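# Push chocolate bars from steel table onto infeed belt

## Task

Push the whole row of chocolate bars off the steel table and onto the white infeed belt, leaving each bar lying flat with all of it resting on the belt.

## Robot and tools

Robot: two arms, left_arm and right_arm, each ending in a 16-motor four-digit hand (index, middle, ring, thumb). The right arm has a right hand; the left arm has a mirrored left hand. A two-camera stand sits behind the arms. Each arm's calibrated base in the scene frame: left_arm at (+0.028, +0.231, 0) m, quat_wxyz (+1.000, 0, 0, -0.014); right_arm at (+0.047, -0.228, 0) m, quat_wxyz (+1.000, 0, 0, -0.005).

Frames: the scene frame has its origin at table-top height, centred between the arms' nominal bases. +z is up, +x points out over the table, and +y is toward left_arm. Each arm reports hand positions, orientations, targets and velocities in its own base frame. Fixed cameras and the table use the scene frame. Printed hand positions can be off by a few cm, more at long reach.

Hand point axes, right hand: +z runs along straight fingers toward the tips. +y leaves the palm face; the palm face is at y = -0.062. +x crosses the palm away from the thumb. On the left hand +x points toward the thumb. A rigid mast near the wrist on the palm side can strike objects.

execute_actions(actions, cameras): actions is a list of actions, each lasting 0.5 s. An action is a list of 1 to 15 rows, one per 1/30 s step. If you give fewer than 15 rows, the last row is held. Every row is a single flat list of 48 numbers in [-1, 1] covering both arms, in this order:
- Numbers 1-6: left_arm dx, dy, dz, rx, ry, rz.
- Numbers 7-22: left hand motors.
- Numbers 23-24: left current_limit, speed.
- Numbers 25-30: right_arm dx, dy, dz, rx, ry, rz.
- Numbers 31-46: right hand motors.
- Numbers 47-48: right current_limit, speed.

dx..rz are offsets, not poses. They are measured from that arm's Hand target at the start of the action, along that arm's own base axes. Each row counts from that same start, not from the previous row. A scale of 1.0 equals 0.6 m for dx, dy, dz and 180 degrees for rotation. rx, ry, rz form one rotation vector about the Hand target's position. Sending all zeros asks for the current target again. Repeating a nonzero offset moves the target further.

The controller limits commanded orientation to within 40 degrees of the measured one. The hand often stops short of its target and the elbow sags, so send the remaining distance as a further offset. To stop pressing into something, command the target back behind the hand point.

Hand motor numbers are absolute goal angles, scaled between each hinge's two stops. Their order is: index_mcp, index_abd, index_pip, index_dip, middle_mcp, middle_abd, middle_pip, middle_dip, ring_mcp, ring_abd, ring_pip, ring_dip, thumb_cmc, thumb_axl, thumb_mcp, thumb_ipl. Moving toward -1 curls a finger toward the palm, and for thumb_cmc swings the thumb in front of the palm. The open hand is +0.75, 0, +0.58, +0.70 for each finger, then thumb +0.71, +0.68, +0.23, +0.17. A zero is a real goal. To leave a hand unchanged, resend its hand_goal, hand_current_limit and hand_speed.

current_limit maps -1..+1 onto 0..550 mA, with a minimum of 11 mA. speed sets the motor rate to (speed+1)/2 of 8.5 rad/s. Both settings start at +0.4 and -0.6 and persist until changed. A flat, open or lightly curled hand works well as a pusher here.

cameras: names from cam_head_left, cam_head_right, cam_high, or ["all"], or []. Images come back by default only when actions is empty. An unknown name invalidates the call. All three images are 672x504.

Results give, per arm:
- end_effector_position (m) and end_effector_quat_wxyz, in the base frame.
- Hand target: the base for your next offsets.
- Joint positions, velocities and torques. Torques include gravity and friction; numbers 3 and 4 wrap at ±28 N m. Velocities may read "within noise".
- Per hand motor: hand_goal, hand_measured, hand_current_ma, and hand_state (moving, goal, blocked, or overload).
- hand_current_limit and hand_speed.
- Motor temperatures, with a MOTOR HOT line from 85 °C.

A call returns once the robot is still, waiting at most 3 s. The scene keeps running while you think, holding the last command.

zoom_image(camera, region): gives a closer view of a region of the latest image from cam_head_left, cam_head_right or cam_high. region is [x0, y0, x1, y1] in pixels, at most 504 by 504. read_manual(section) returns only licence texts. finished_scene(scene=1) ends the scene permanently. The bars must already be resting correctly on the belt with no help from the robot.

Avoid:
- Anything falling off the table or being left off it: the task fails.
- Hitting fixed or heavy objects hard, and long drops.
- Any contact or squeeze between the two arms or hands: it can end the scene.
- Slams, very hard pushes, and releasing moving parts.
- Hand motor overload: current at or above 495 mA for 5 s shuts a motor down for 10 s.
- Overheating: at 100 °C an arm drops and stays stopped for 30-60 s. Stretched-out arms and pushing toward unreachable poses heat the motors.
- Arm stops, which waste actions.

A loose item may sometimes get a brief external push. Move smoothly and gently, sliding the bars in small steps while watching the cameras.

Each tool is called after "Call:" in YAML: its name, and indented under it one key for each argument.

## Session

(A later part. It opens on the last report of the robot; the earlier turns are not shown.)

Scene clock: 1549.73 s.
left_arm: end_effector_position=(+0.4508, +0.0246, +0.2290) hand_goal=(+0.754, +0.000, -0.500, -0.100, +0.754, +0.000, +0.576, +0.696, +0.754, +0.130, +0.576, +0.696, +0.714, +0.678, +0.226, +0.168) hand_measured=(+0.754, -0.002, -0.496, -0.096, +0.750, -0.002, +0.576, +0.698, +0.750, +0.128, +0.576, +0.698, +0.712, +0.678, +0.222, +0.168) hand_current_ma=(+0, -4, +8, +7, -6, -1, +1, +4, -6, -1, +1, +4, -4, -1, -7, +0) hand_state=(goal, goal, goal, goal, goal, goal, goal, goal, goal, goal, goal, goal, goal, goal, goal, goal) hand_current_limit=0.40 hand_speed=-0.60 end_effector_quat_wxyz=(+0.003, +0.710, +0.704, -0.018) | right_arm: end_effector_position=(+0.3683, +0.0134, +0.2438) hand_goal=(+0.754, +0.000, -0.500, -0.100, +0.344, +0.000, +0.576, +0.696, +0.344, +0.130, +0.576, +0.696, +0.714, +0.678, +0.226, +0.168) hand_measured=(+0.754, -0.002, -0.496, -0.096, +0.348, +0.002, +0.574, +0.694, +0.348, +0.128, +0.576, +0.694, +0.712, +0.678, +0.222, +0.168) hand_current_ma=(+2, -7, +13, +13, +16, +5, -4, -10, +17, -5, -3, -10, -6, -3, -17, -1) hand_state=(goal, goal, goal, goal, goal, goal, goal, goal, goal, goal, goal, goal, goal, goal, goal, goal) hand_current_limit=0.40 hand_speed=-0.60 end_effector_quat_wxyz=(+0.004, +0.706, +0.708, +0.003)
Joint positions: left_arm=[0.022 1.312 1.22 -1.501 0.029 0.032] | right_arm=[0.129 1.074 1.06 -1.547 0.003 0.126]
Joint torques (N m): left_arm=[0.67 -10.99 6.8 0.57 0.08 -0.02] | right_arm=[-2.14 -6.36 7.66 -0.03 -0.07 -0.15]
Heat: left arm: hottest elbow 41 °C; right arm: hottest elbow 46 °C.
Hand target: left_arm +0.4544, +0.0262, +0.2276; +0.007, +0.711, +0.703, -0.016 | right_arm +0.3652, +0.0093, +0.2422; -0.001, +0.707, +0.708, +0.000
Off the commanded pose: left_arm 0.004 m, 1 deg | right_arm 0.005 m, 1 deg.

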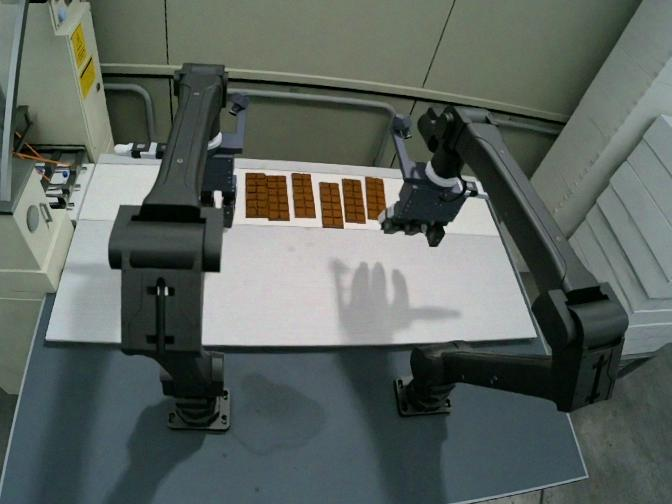

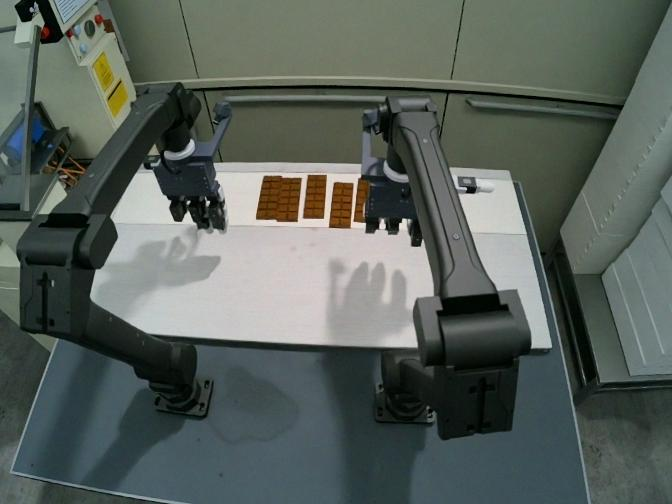

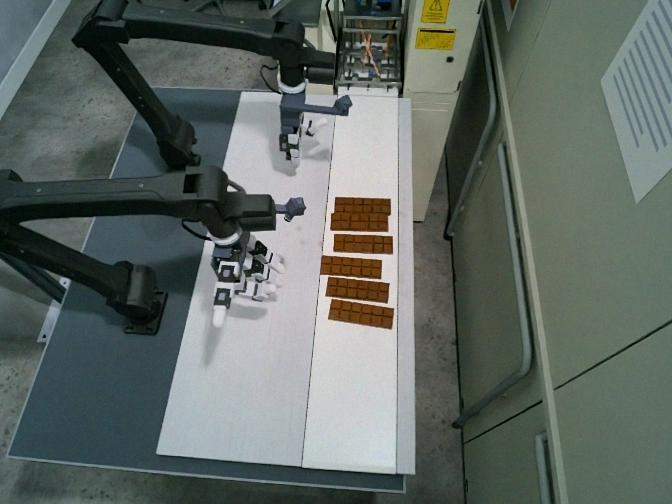

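Call:
execute_actions:
  actions:
    - [[0,0,0,0,0,0,0.754,0,-0.5,-0.1,0.754,0,0.576,0.696,0.754,0.13,0.576,0.696,0.714,0.678,0.226,0.168,0.4,-0.6,0.12,0.1,0,0,0.0472,0,0.754,0,-0.5,-0.1,0.754,0,0.576,0.696,0.754,0.13,0.576,0.696,0.714,0.678,0.226,0.168,0.4,-0.6]]
    - [[0,0,0,0,0,0,0.754,0,-0.5,-0.1,0.754,0,0.576,0.696,0.754,0.13,0.576,0.696,0.714,0.678,0.226,0.168,0.4,-0.6,0.115,0.076,-0.06,0,0.0472,0,0.754,0,-0.5,-0.1,0.754,0,0.576,0.696,0.754,0.13,0.576,0.696,0.714,0.678,0.226,0.168,0.4,-0.6]]
    - [[0,0,0,0,0,0,0.754,0,-0.5,-0.1,0.754,0,0.576,0.696,0.754,0.13,0.576,0.696,0.714,0.678,0.226,0.168,0.4,-0.6,0,0,-0.08,0,0,0,0.754,0,-0.5,-0.1,0.754,0,0.576,0.696,0.754,0.13,0.576,0.696,0.714,0.678,0.226,0.168,0.4,-0.6]]
    - [[0,0,0,0,0,0,0.754,0,-0.5,-0.1,0.754,0,0.576,0.696,0.754,0.13,0.576,0.696,0.714,0.678,0.226,0.168,0.4,-0.6,0,0,-0.045,0,0,0,0.754,0,-0.5,-0.1,0.754,0,0.576,0.696,0.754,0.13,0.576,0.696,0.714,0.678,0.226,0.168,0.4,-0.6]]
  cameras: ["all"]

Call:
zoom_image:
  camera: "cam_head_left"
  region: [280, 160, 390, 260]

Call:
zoom_image:
  camera: "cam_head_right"
  region: [290, 160, 400, 260]

Scene clock: 1581.07 s.
left_arm: end_effector_position=(+0.4508, +0.0246, +0.2290) hand_goal=(+0.754, +0.000, -0.500, -0.100, +0.754, +0.000, +0.576, +0.696, +0.754, +0.130, +0.576, +0.696, +0.714, +0.678, +0.226, +0.168) hand_measured=(+0.754, -0.002, -0.496, -0.096, +0.750, -0.002, +0.576, +0.698, +0.750, +0.128, +0.576, +0.698, +0.712, +0.678, +0.222, +0.168) hand_current_ma=(+0, -4, +8, +7, -6, -1, +1, +4, -6, -1, +1, +4, -4, -1, -7, +0) hand_state=(goal, goal, goal, goal, goal, goal, goal, goal, goal, goal, goal, goal, goal, goal, goal, goal) hand_current_limit=0.40 hand_speed=-0.60 end_effector_quat_wxyz=(+0.003, +0.710, +0.704, -0.018) | right_arm: end_effector_position=(+0.5063, +0.1132, +0.1410) hand_goal=(+0.754, +0.000, -0.500, -0.100, +0.754, +0.000, +0.576, +0.696, +0.754, +0.130, +0.576, +0.696, +0.714, +0.678, +0.226, +0.168) hand_measured=(+0.754, -0.002, -0.496, -0.096, +0.750, +0.002, +0.574, +0.694, +0.750, +0.128, +0.576, +0.694, +0.712, +0.678, +0.222, +0.168) hand_current_ma=(-2, -7, +13, +13, -17, +5, -4, -10, -18, -4, -3, -10, -5, -3, -17, -1) hand_state=(goal, goal, goal, goal, goal, goal, goal, goal, goal, goal, goal, goal, goal, goal, goal, goal) hand_current_limit=0.40 hand_speed=-0.60 end_effector_quat_wxyz=(-0.101, +0.697, +0.702, -0.100)
Joint positions: left_arm=[0.022 1.312 1.22 -1.501 0.029 0.032] | right_arm=[0.279 1.711 1.465 -1.6 -0.078 0.261]
Joint torques (N m): left_arm=[0.79 -10.99 6.82 0.59 0.08 -0.03] | right_arm=[-0.79 -14.8 6.64 0.05 -0.19 0.1]
Heat: left arm: hottest elbow 41 °C; right arm: hottest elbow 45 °C.
Hand target: left_arm +0.4544, +0.0262, +0.2276; +0.007, +0.711, +0.703, -0.016 | right_arm +0.5062, +0.1148, +0.1311; -0.105, +0.699, +0.700, -0.105
Off the commanded pose: left_arm 0.004 m, 1 deg | right_arm 0.010 m, 1 deg.

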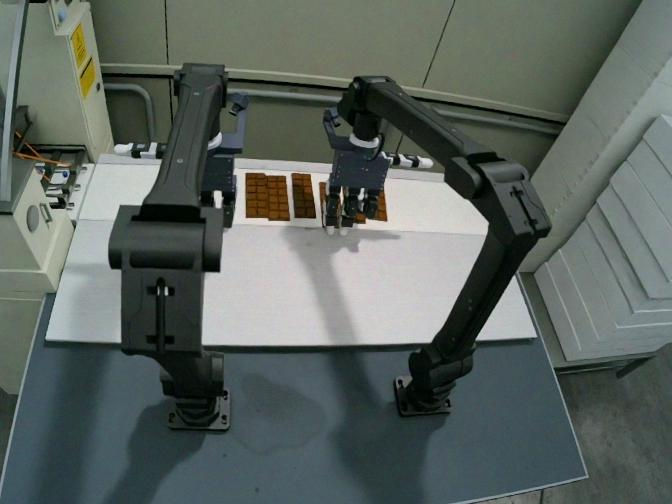

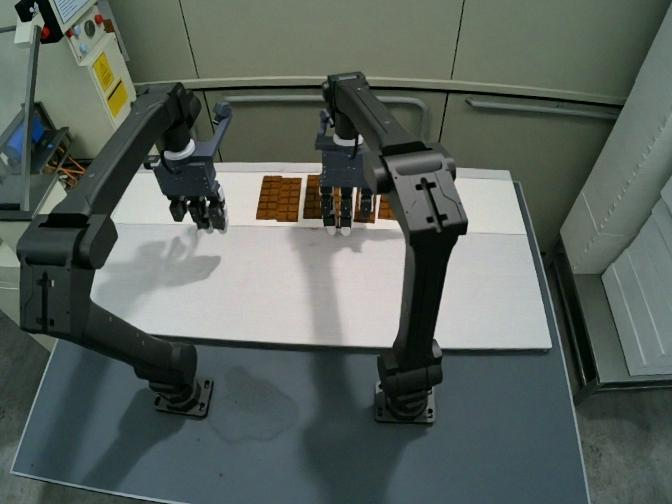

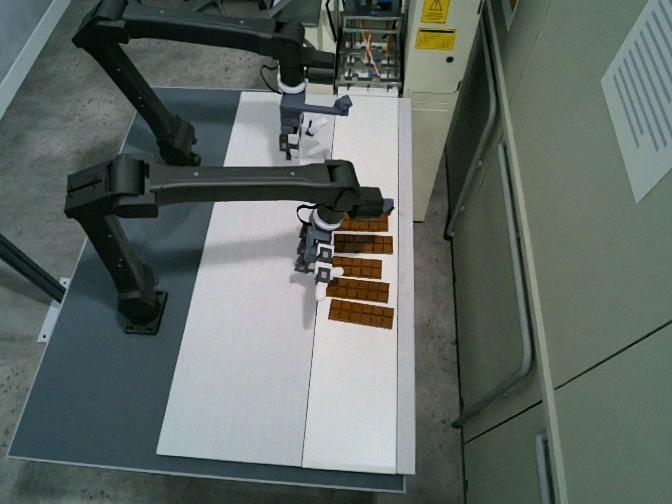

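Scaled by 4.582.

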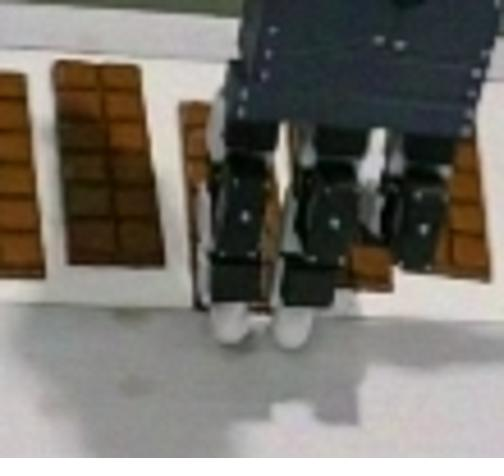

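Scaled by 4.582.

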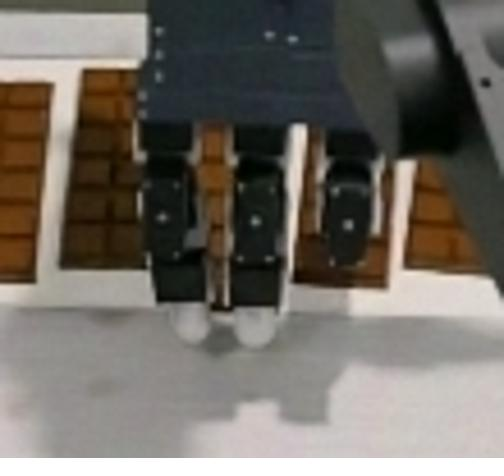

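Call:
execute_actions:
  actions:
    - [[0,0,0,0,0,0,0.754,0,-0.5,-0.1,0.754,0,0.576,0.696,0.754,0.13,0.576,0.696,0.714,0.678,0.226,0.168,0.4,-0.6,0,0,-0.024,0,0,0,0.754,0,-0.5,-0.1,0.754,0,0.576,0.696,0.754,0.13,0.576,0.696,0.714,0.678,0.226,0.168,0.4,-0.6]]
    - [[0,0,0,0,0,0,0.754,0,-0.5,-0.1,0.754,0,0.576,0.696,0.754,0.13,0.576,0.696,0.714,0.678,0.226,0.168,0.4,-0.6,0.05,0,0.014,0,0,0,0.754,0,-0.5,-0.1,0.754,0,0.576,0.696,0.754,0.13,0.576,0.696,0.714,0.678,0.226,0.168,0.4,-0.6]]
    - [[0,0,0,0,0,0,0.754,0,-0.5,-0.1,0.754,0,0.576,0.696,0.754,0.13,0.576,0.696,0.714,0.678,0.226,0.168,0.4,-0.6,0.045,0,0.004,0,0,0,0.754,0,-0.5,-0.1,0.754,0,0.576,0.696,0.754,0.13,0.576,0.696,0.714,0.678,0.226,0.168,0.4,-0.6]]
  cameras: ["all"]

Call:
zoom_image:
  camera: "cam_head_left"
  region: [280, 160, 390, 260]

Call:
zoom_image:
  camera: "cam_high"
  region: [305, 185, 415, 340]

Scene clock: 1595.07 s.
left_arm: end_effector_position=(+0.4508, +0.0246, +0.2290) hand_goal=(+0.754, +0.000, -0.500, -0.100, +0.754, +0.000, +0.576, +0.696, +0.754, +0.130, +0.576, +0.696, +0.714, +0.678, +0.226, +0.168) hand_measured=(+0.754, -0.002, -0.496, -0.096, +0.750, -0.002, +0.576, +0.698, +0.750, +0.128, +0.576, +0.698, +0.712, +0.678, +0.222, +0.168) hand_current_ma=(+0, -4, +8, +7, -6, -1, +1, +4, -6, -1, +1, +4, -4, -1, -7, +0) hand_state=(goal, goal, goal, goal, goal, goal, goal, goal, goal, goal, goal, goal, goal, goal, goal, goal) hand_current_limit=0.40 hand_speed=-0.60 end_effector_quat_wxyz=(+0.003, +0.710, +0.704, -0.018) | right_arm: end_effector_position=(+0.5393, +0.1183, +0.1181) hand_goal=(+0.754, +0.000, -0.500, -0.100, +0.754, +0.000, +0.576, +0.696, +0.754, +0.130, +0.576, +0.696, +0.714, +0.678, +0.226, +0.168) hand_measured=(+0.754, -0.002, -0.496, -0.096, +0.774, +0.002, +0.592, +0.704, +0.764, +0.126, +0.582, +0.698, +0.712, +0.678, +0.222, +0.168) hand_current_ma=(-2, -7, +13, +13, +89, +5, +63, +28, +42, -11, +25, +11, -5, -3, -17, -1) hand_state=(goal, goal, goal, goal, goal, goal, goal, goal, goal, goal, goal, goal, goal, goal, goal, goal) hand_current_limit=0.40 hand_speed=-0.60 end_effector_quat_wxyz=(-0.114, +0.695, +0.700, -0.120)
Joint positions: left_arm=[0.022 1.312 1.22 -1.501 0.029 0.032] | right_arm=[0.27 1.842 1.585 -1.637 -0.078 0.249]
Joint torques (N m): left_arm=[0.73 -10.93 6.82 0.58 0.08 -0.03] | right_arm=[-2.43 -16.09 11.37 -0.5 0.15 -0.05]
Heat: left arm: hottest elbow 41 °C; right arm: hottest elbow 45 °C.
Hand target: left_arm +0.4544, +0.0262, +0.2276; +0.007, +0.711, +0.703, -0.016 | right_arm +0.5631, +0.1149, +0.1274; -0.105, +0.699, +0.700, -0.105
Off the commanded pose: left_arm 0.004 m, 1 deg | right_arm 0.026 m, 2 deg.

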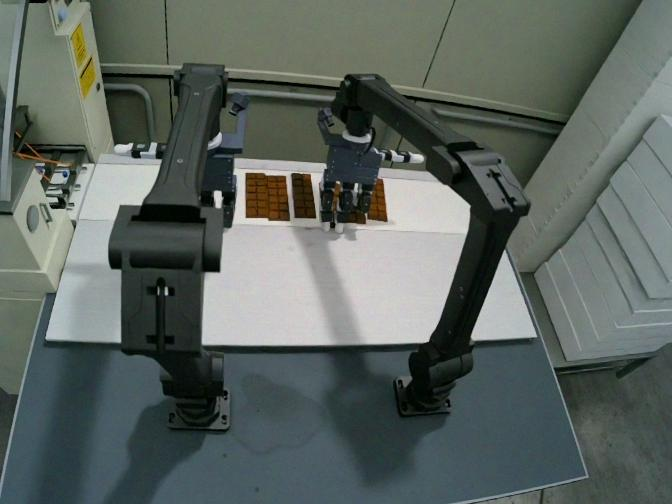

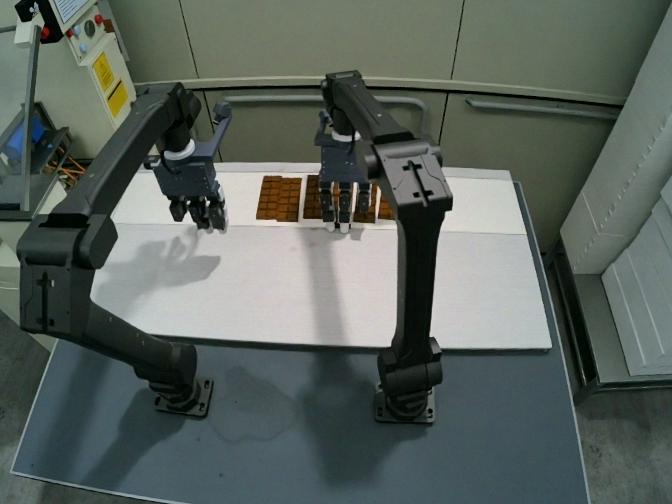

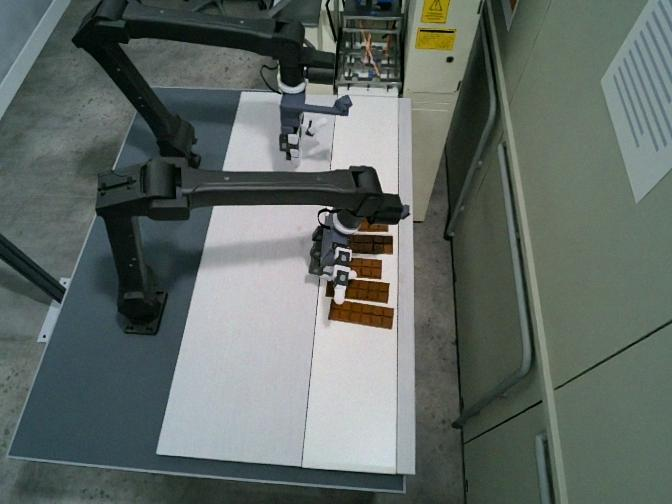

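Scaled by 4.582.

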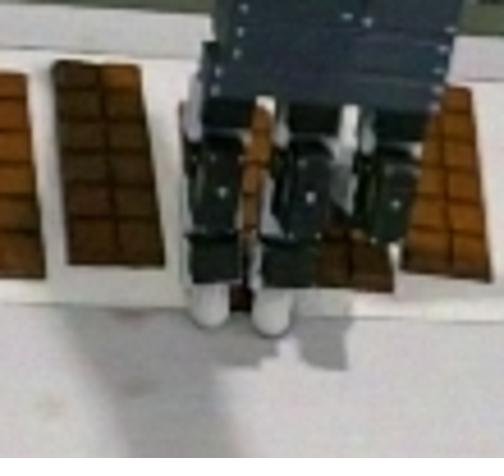

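Scaled by 3.252.

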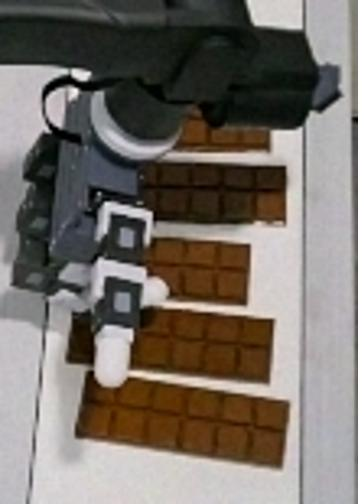

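Call:
execute_actions:
  actions:
    - [[0,0,0,0,0,0,0.754,0,-0.5,-0.1,0.754,0,0.576,0.696,0.754,0.13,0.576,0.696,0.714,0.678,0.226,0.168,0.4,-0.6,0.018,0,0.003,0,0,0,0.754,0,-0.5,-0.1,0.754,0,0.576,0.696,0.754,0.13,0.576,0.696,0.714,0.678,0.226,0.168,0.4,-0.6]]
    - [[0,0,0,0,0,0,0.754,0,-0.5,-0.1,0.754,0,0.576,0.696,0.754,0.13,0.576,0.696,0.714,0.678,0.226,0.168,0.4,-0.6,0.017,0,0.003,0,0,0,0.754,0,-0.5,-0.1,0.754,0,0.576,0.696,0.754,0.13,0.576,0.696,0.714,0.678,0.226,0.168,0.4,-0.6]]
  cameras: ["all"]

Call:
zoom_image:
  camera: "cam_high"
  region: [305, 185, 415, 340]

Call:
zoom_image:
  camera: "cam_head_left"
  region: [280, 160, 390, 260]

Scene clock: 1603.97 s.
left_arm: end_effector_position=(+0.4508, +0.0246, +0.2290) hand_goal=(+0.754, +0.000, -0.500, -0.100, +0.754, +0.000, +0.576, +0.696, +0.754, +0.130, +0.576, +0.696, +0.714, +0.678, +0.226, +0.168) hand_measured=(+0.754, -0.002, -0.496, -0.096, +0.750, -0.002, +0.576, +0.698, +0.750, +0.128, +0.576, +0.698, +0.712, +0.678, +0.222, +0.168) hand_current_ma=(+0, -4, +8, +7, -6, -1, +1, +4, -6, -1, +1, +4, -4, -1, -7, +0) hand_state=(goal, goal, goal, goal, goal, goal, goal, goal, goal, goal, goal, goal, goal, goal, goal, goal) hand_current_limit=0.40 hand_speed=-0.60 end_effector_quat_wxyz=(+0.003, +0.710, +0.704, -0.018) | right_arm: end_effector_position=(+0.5635, +0.1184, +0.1204) hand_goal=(+0.754, +0.000, -0.500, -0.100, +0.754, +0.000, +0.576, +0.696, +0.754, +0.130, +0.576, +0.696, +0.714, +0.678, +0.226, +0.168) hand_measured=(+0.754, -0.002, -0.496, -0.096, +0.760, -0.002, +0.586, +0.702, +0.754, +0.126, +0.578, +0.698, +0.712, +0.678, +0.222, +0.168) hand_current_ma=(-2, -7, +13, +13, +23, -4, +36, +26, -2, -11, +9, +11, -5, -3, -17, -1) hand_state=(goal, goal, goal, goal, goal, goal, goal, goal, goal, goal, goal, goal, goal, goal, goal, goal) hand_current_limit=0.40 hand_speed=-0.60 end_effector_quat_wxyz=(-0.113, +0.696, +0.699, -0.117)
Joint positions: left_arm=[0.022 1.312 1.22 -1.501 0.029 0.032] | right_arm=[0.258 1.898 1.673 -1.664 -0.076 0.242]
Joint torques (N m): left_arm=[0.79 -10.93 6.8 0.58 0.08 -0.03] | right_arm=[-2.26 -17.14 11.48 -0.77 0.16 -0.08]
Heat: left arm: hottest elbow 41 °C; right arm: hottest elbow 47 °C.
Hand target: left_arm +0.4544, +0.0262, +0.2276; +0.007, +0.711, +0.703, -0.016 | right_arm +0.5842, +0.1149, +0.1311; -0.105, +0.699, +0.700, -0.105
Off the commanded pose: left_arm 0.004 m, 1 deg | right_arm 0.024 m, 2 deg.

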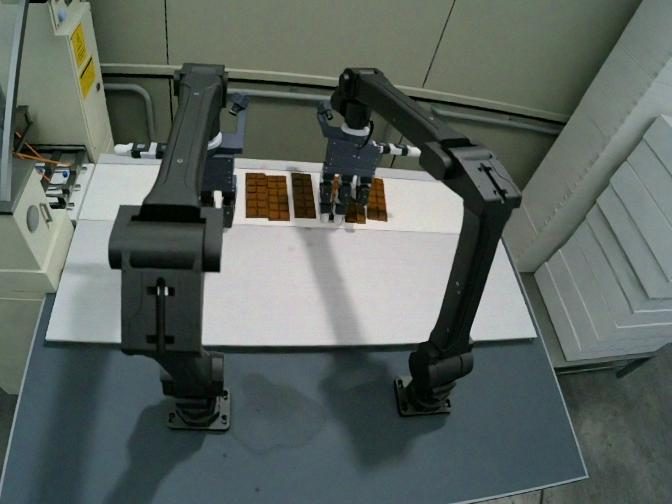

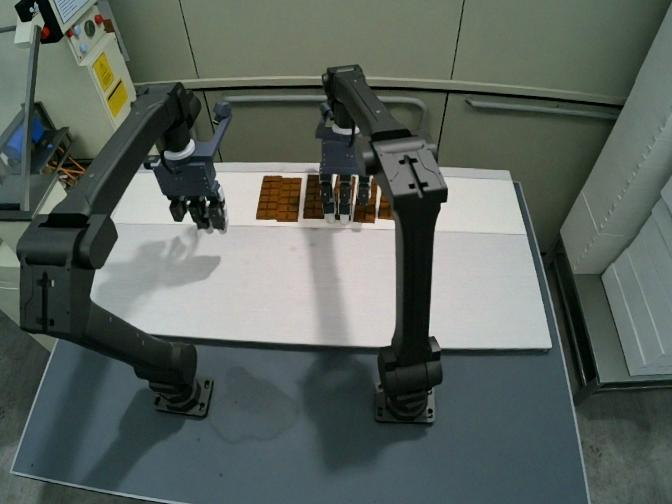

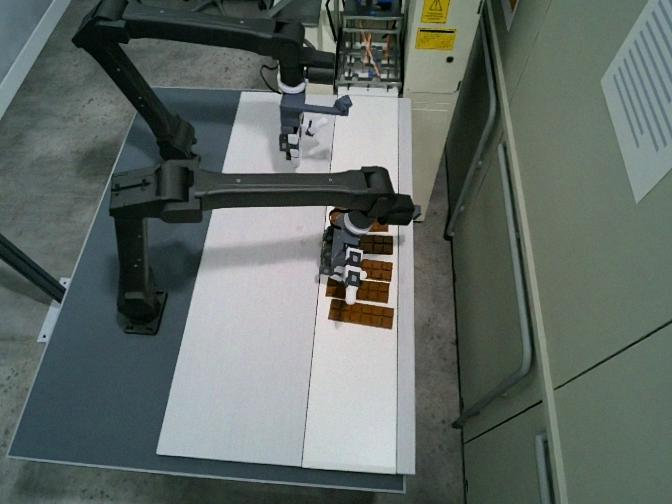

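Scaled by 3.252.

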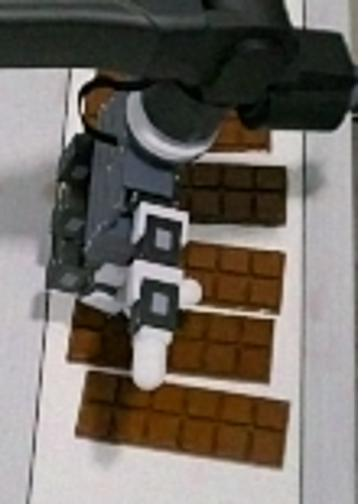

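Scaled by 4.582.

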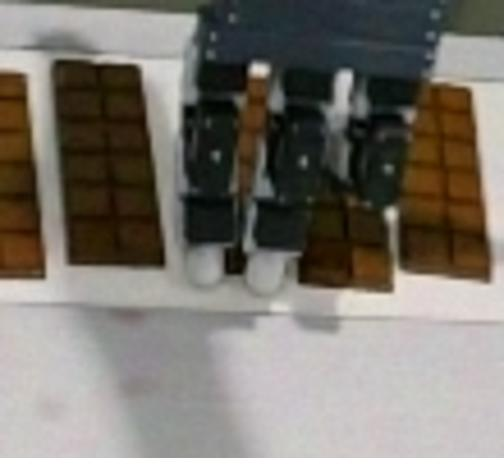

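Call:
execute_actions:
  actions:
    - [[0,0,0,0,0,0,0.754,0,-0.5,-0.1,0.754,0,0.576,0.696,0.754,0.13,0.576,0.696,0.714,0.678,0.226,0.168,0.4,-0.6,-0.06,0,0.02,0,0,0,0.754,0,-0.5,-0.1,0.754,0,0.576,0.696,0.754,0.13,0.576,0.696,0.714,0.678,0.226,0.168,0.4,-0.6]]
    - [[0,0,0,0,0,0,0.754,0,-0.5,-0.1,0.754,0,0.576,0.696,0.754,0.13,0.576,0.696,0.714,0.678,0.226,0.168,0.4,-0.6,-0.05,0,0.1,0,0,0,0.754,0,-0.5,-0.1,0.754,0,0.576,0.696,0.754,0.13,0.576,0.696,0.714,0.678,0.226,0.168,0.4,-0.6]]
    - [[0,0,0,0,0,0,0.754,0,-0.5,-0.1,0.754,0,0.576,0.696,0.754,0.13,0.576,0.696,0.714,0.678,0.226,0.168,0.4,-0.6,-0.12,-0.1,0.07,0,-0.0472,0,0.754,0,-0.5,-0.1,0.754,0,0.576,0.696,0.754,0.13,0.576,0.696,0.714,0.678,0.226,0.168,0.4,-0.6]]
    - [[0,0,0,0,0,0,0.754,0,-0.5,-0.1,0.754,0,0.576,0.696,0.754,0.13,0.576,0.696,0.714,0.678,0.226,0.168,0.4,-0.6,-0.1,-0.1,0,0,-0.0472,0,0.754,0,-0.5,-0.1,0.754,0,0.576,0.696,0.754,0.13,0.576,0.696,0.714,0.678,0.226,0.168,0.4,-0.6]]
  cameras: ["all"]

Call:
zoom_image:
  camera: "cam_high"
  region: [305, 185, 415, 340]

Call:
zoom_image:
  camera: "cam_head_left"
  region: [230, 150, 400, 250]

Call:
zoom_image:
  camera: "cam_head_right"
  region: [240, 150, 410, 250]

Scene clock: 1617.80 s.
left_arm: end_effector_position=(+0.4508, +0.0246, +0.2290) hand_goal=(+0.754, +0.000, -0.500, -0.100, +0.754, +0.000, +0.576, +0.696, +0.754, +0.130, +0.576, +0.696, +0.714, +0.678, +0.226, +0.168) hand_measured=(+0.754, -0.002, -0.496, -0.096, +0.750, -0.002, +0.576, +0.698, +0.750, +0.128, +0.576, +0.698, +0.712, +0.678, +0.222, +0.168) hand_current_ma=(+0, -4, +8, +7, -6, -1, +1, +4, -6, -1, +1, +4, -4, -1, -7, +0) hand_state=(goal, goal, goal, goal, goal, goal, goal, goal, goal, goal, goal, goal, goal, goal, goal, goal) hand_current_limit=0.40 hand_speed=-0.60 end_effector_quat_wxyz=(+0.003, +0.710, +0.704, -0.018) | right_arm: end_effector_position=(+0.3851, -0.0015, +0.2471) hand_goal=(+0.754, +0.000, -0.500, -0.100, +0.754, +0.000, +0.576, +0.696, +0.754, +0.130, +0.576, +0.696, +0.714, +0.678, +0.226, +0.168) hand_measured=(+0.754, -0.002, -0.496, -0.096, +0.750, -0.002, +0.576, +0.698, +0.750, +0.128, +0.576, +0.698, +0.712, +0.678, +0.222, +0.168) hand_current_ma=(+0, -7, +13, +13, -12, -8, -3, +4, -13, -9, +2, +10, -7, -3, -17, -1) hand_state=(goal, goal, goal, goal, goal, goal, goal, goal, goal, goal, goal, goal, goal, goal, goal, goal) hand_current_limit=0.40 hand_speed=-0.60 end_effector_quat_wxyz=(-0.001, +0.706, +0.708, -0.005)
Joint positions: left_arm=[0.022 1.312 1.22 -1.501 0.029 0.032] | right_arm=[0.074 1.128 1.111 -1.562 0.005 0.07]
Joint torques (N m): left_arm=[0.79 -10.87 6.8 0.58 0.08 -0.03] | right_arm=[-2.14 -7.18 7.3 0.66 -0.11 -0.11]
Heat: left arm: hottest elbow 41 °C; right arm: hottest elbow 49 °C.
Hand target: left_arm +0.4544, +0.0262, +0.2276; +0.007, +0.711, +0.703, -0.016 | right_arm +0.3862, -0.0052, +0.2452; -0.001, +0.707, +0.707, +0.000
Off the commanded pose: left_arm 0.004 m, 1 deg | right_arm 0.004 m, 1 deg.

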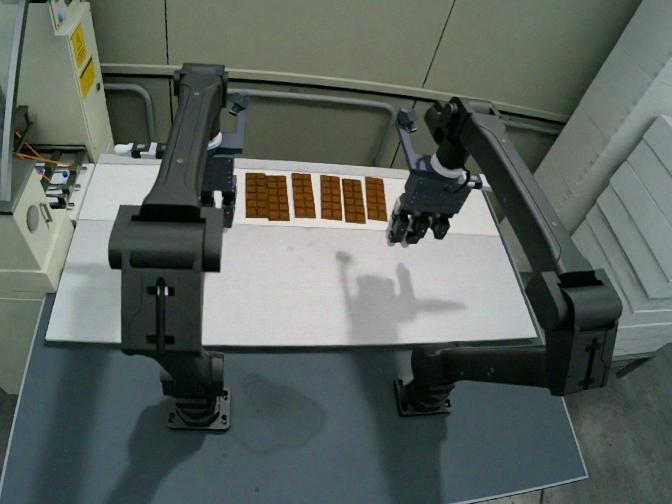

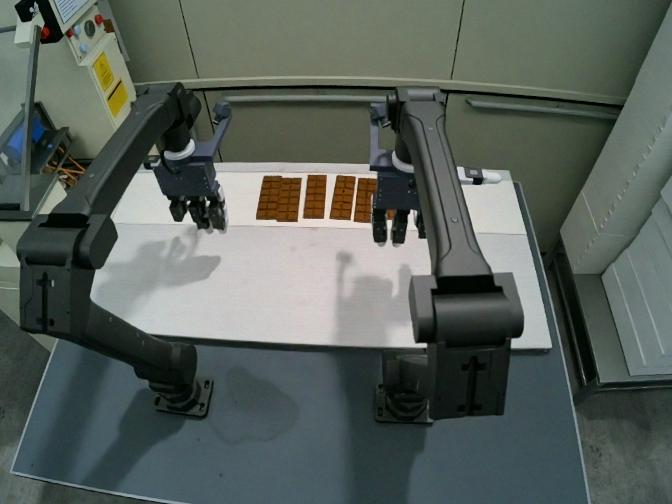

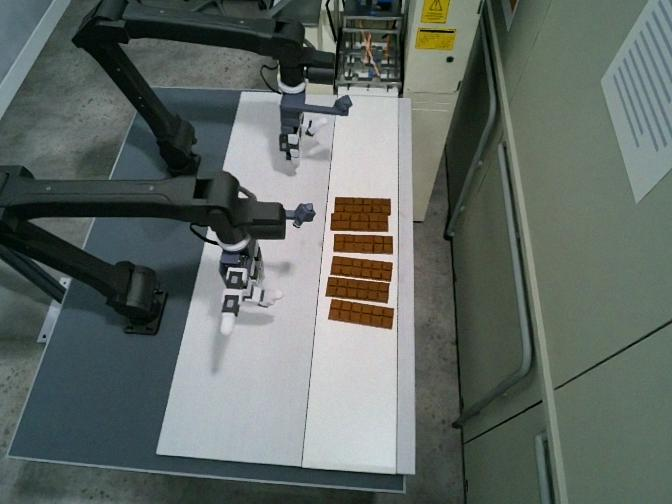

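Scaled by 3.252.

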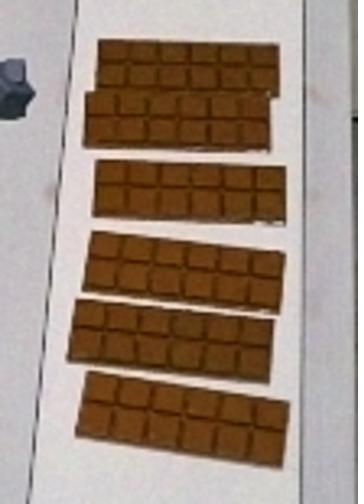

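Scaled by 2.965.

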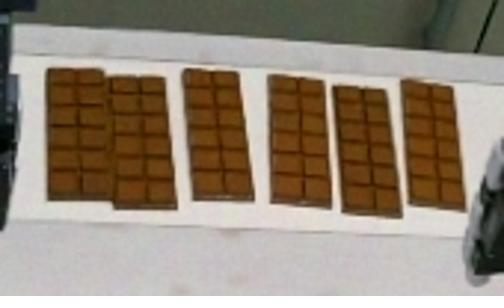

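Scaled by 2.965.

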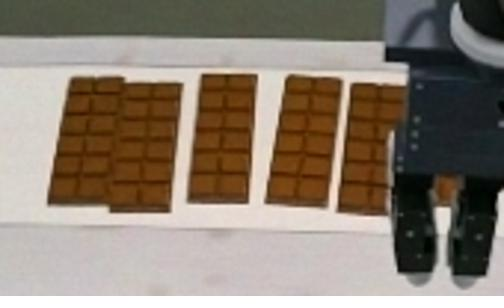

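Call:
zoom_image:
  camera: "cam_high"
  region: [325, 190, 400, 240]

Call:
zoom_image:
  camera: "cam_head_right"
  region: [250, 165, 310, 225]

Call:
zoom_image:
  camera: "cam_high"
  region: [320, 255, 405, 335]

Scaled by 6.720.

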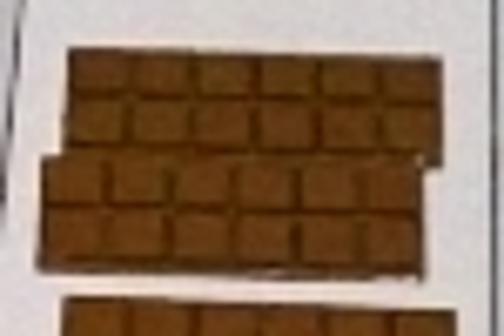

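Scaled by 8.400.

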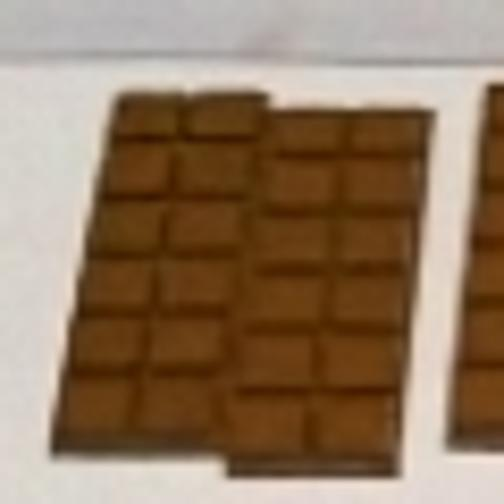

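Scaled by 5.929.

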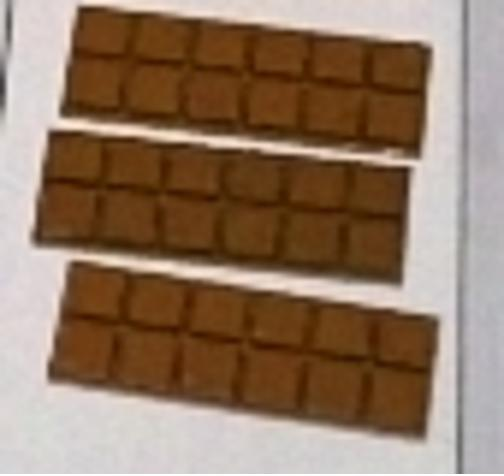

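Call:
finished_scene:

The scene is finished: the task was done.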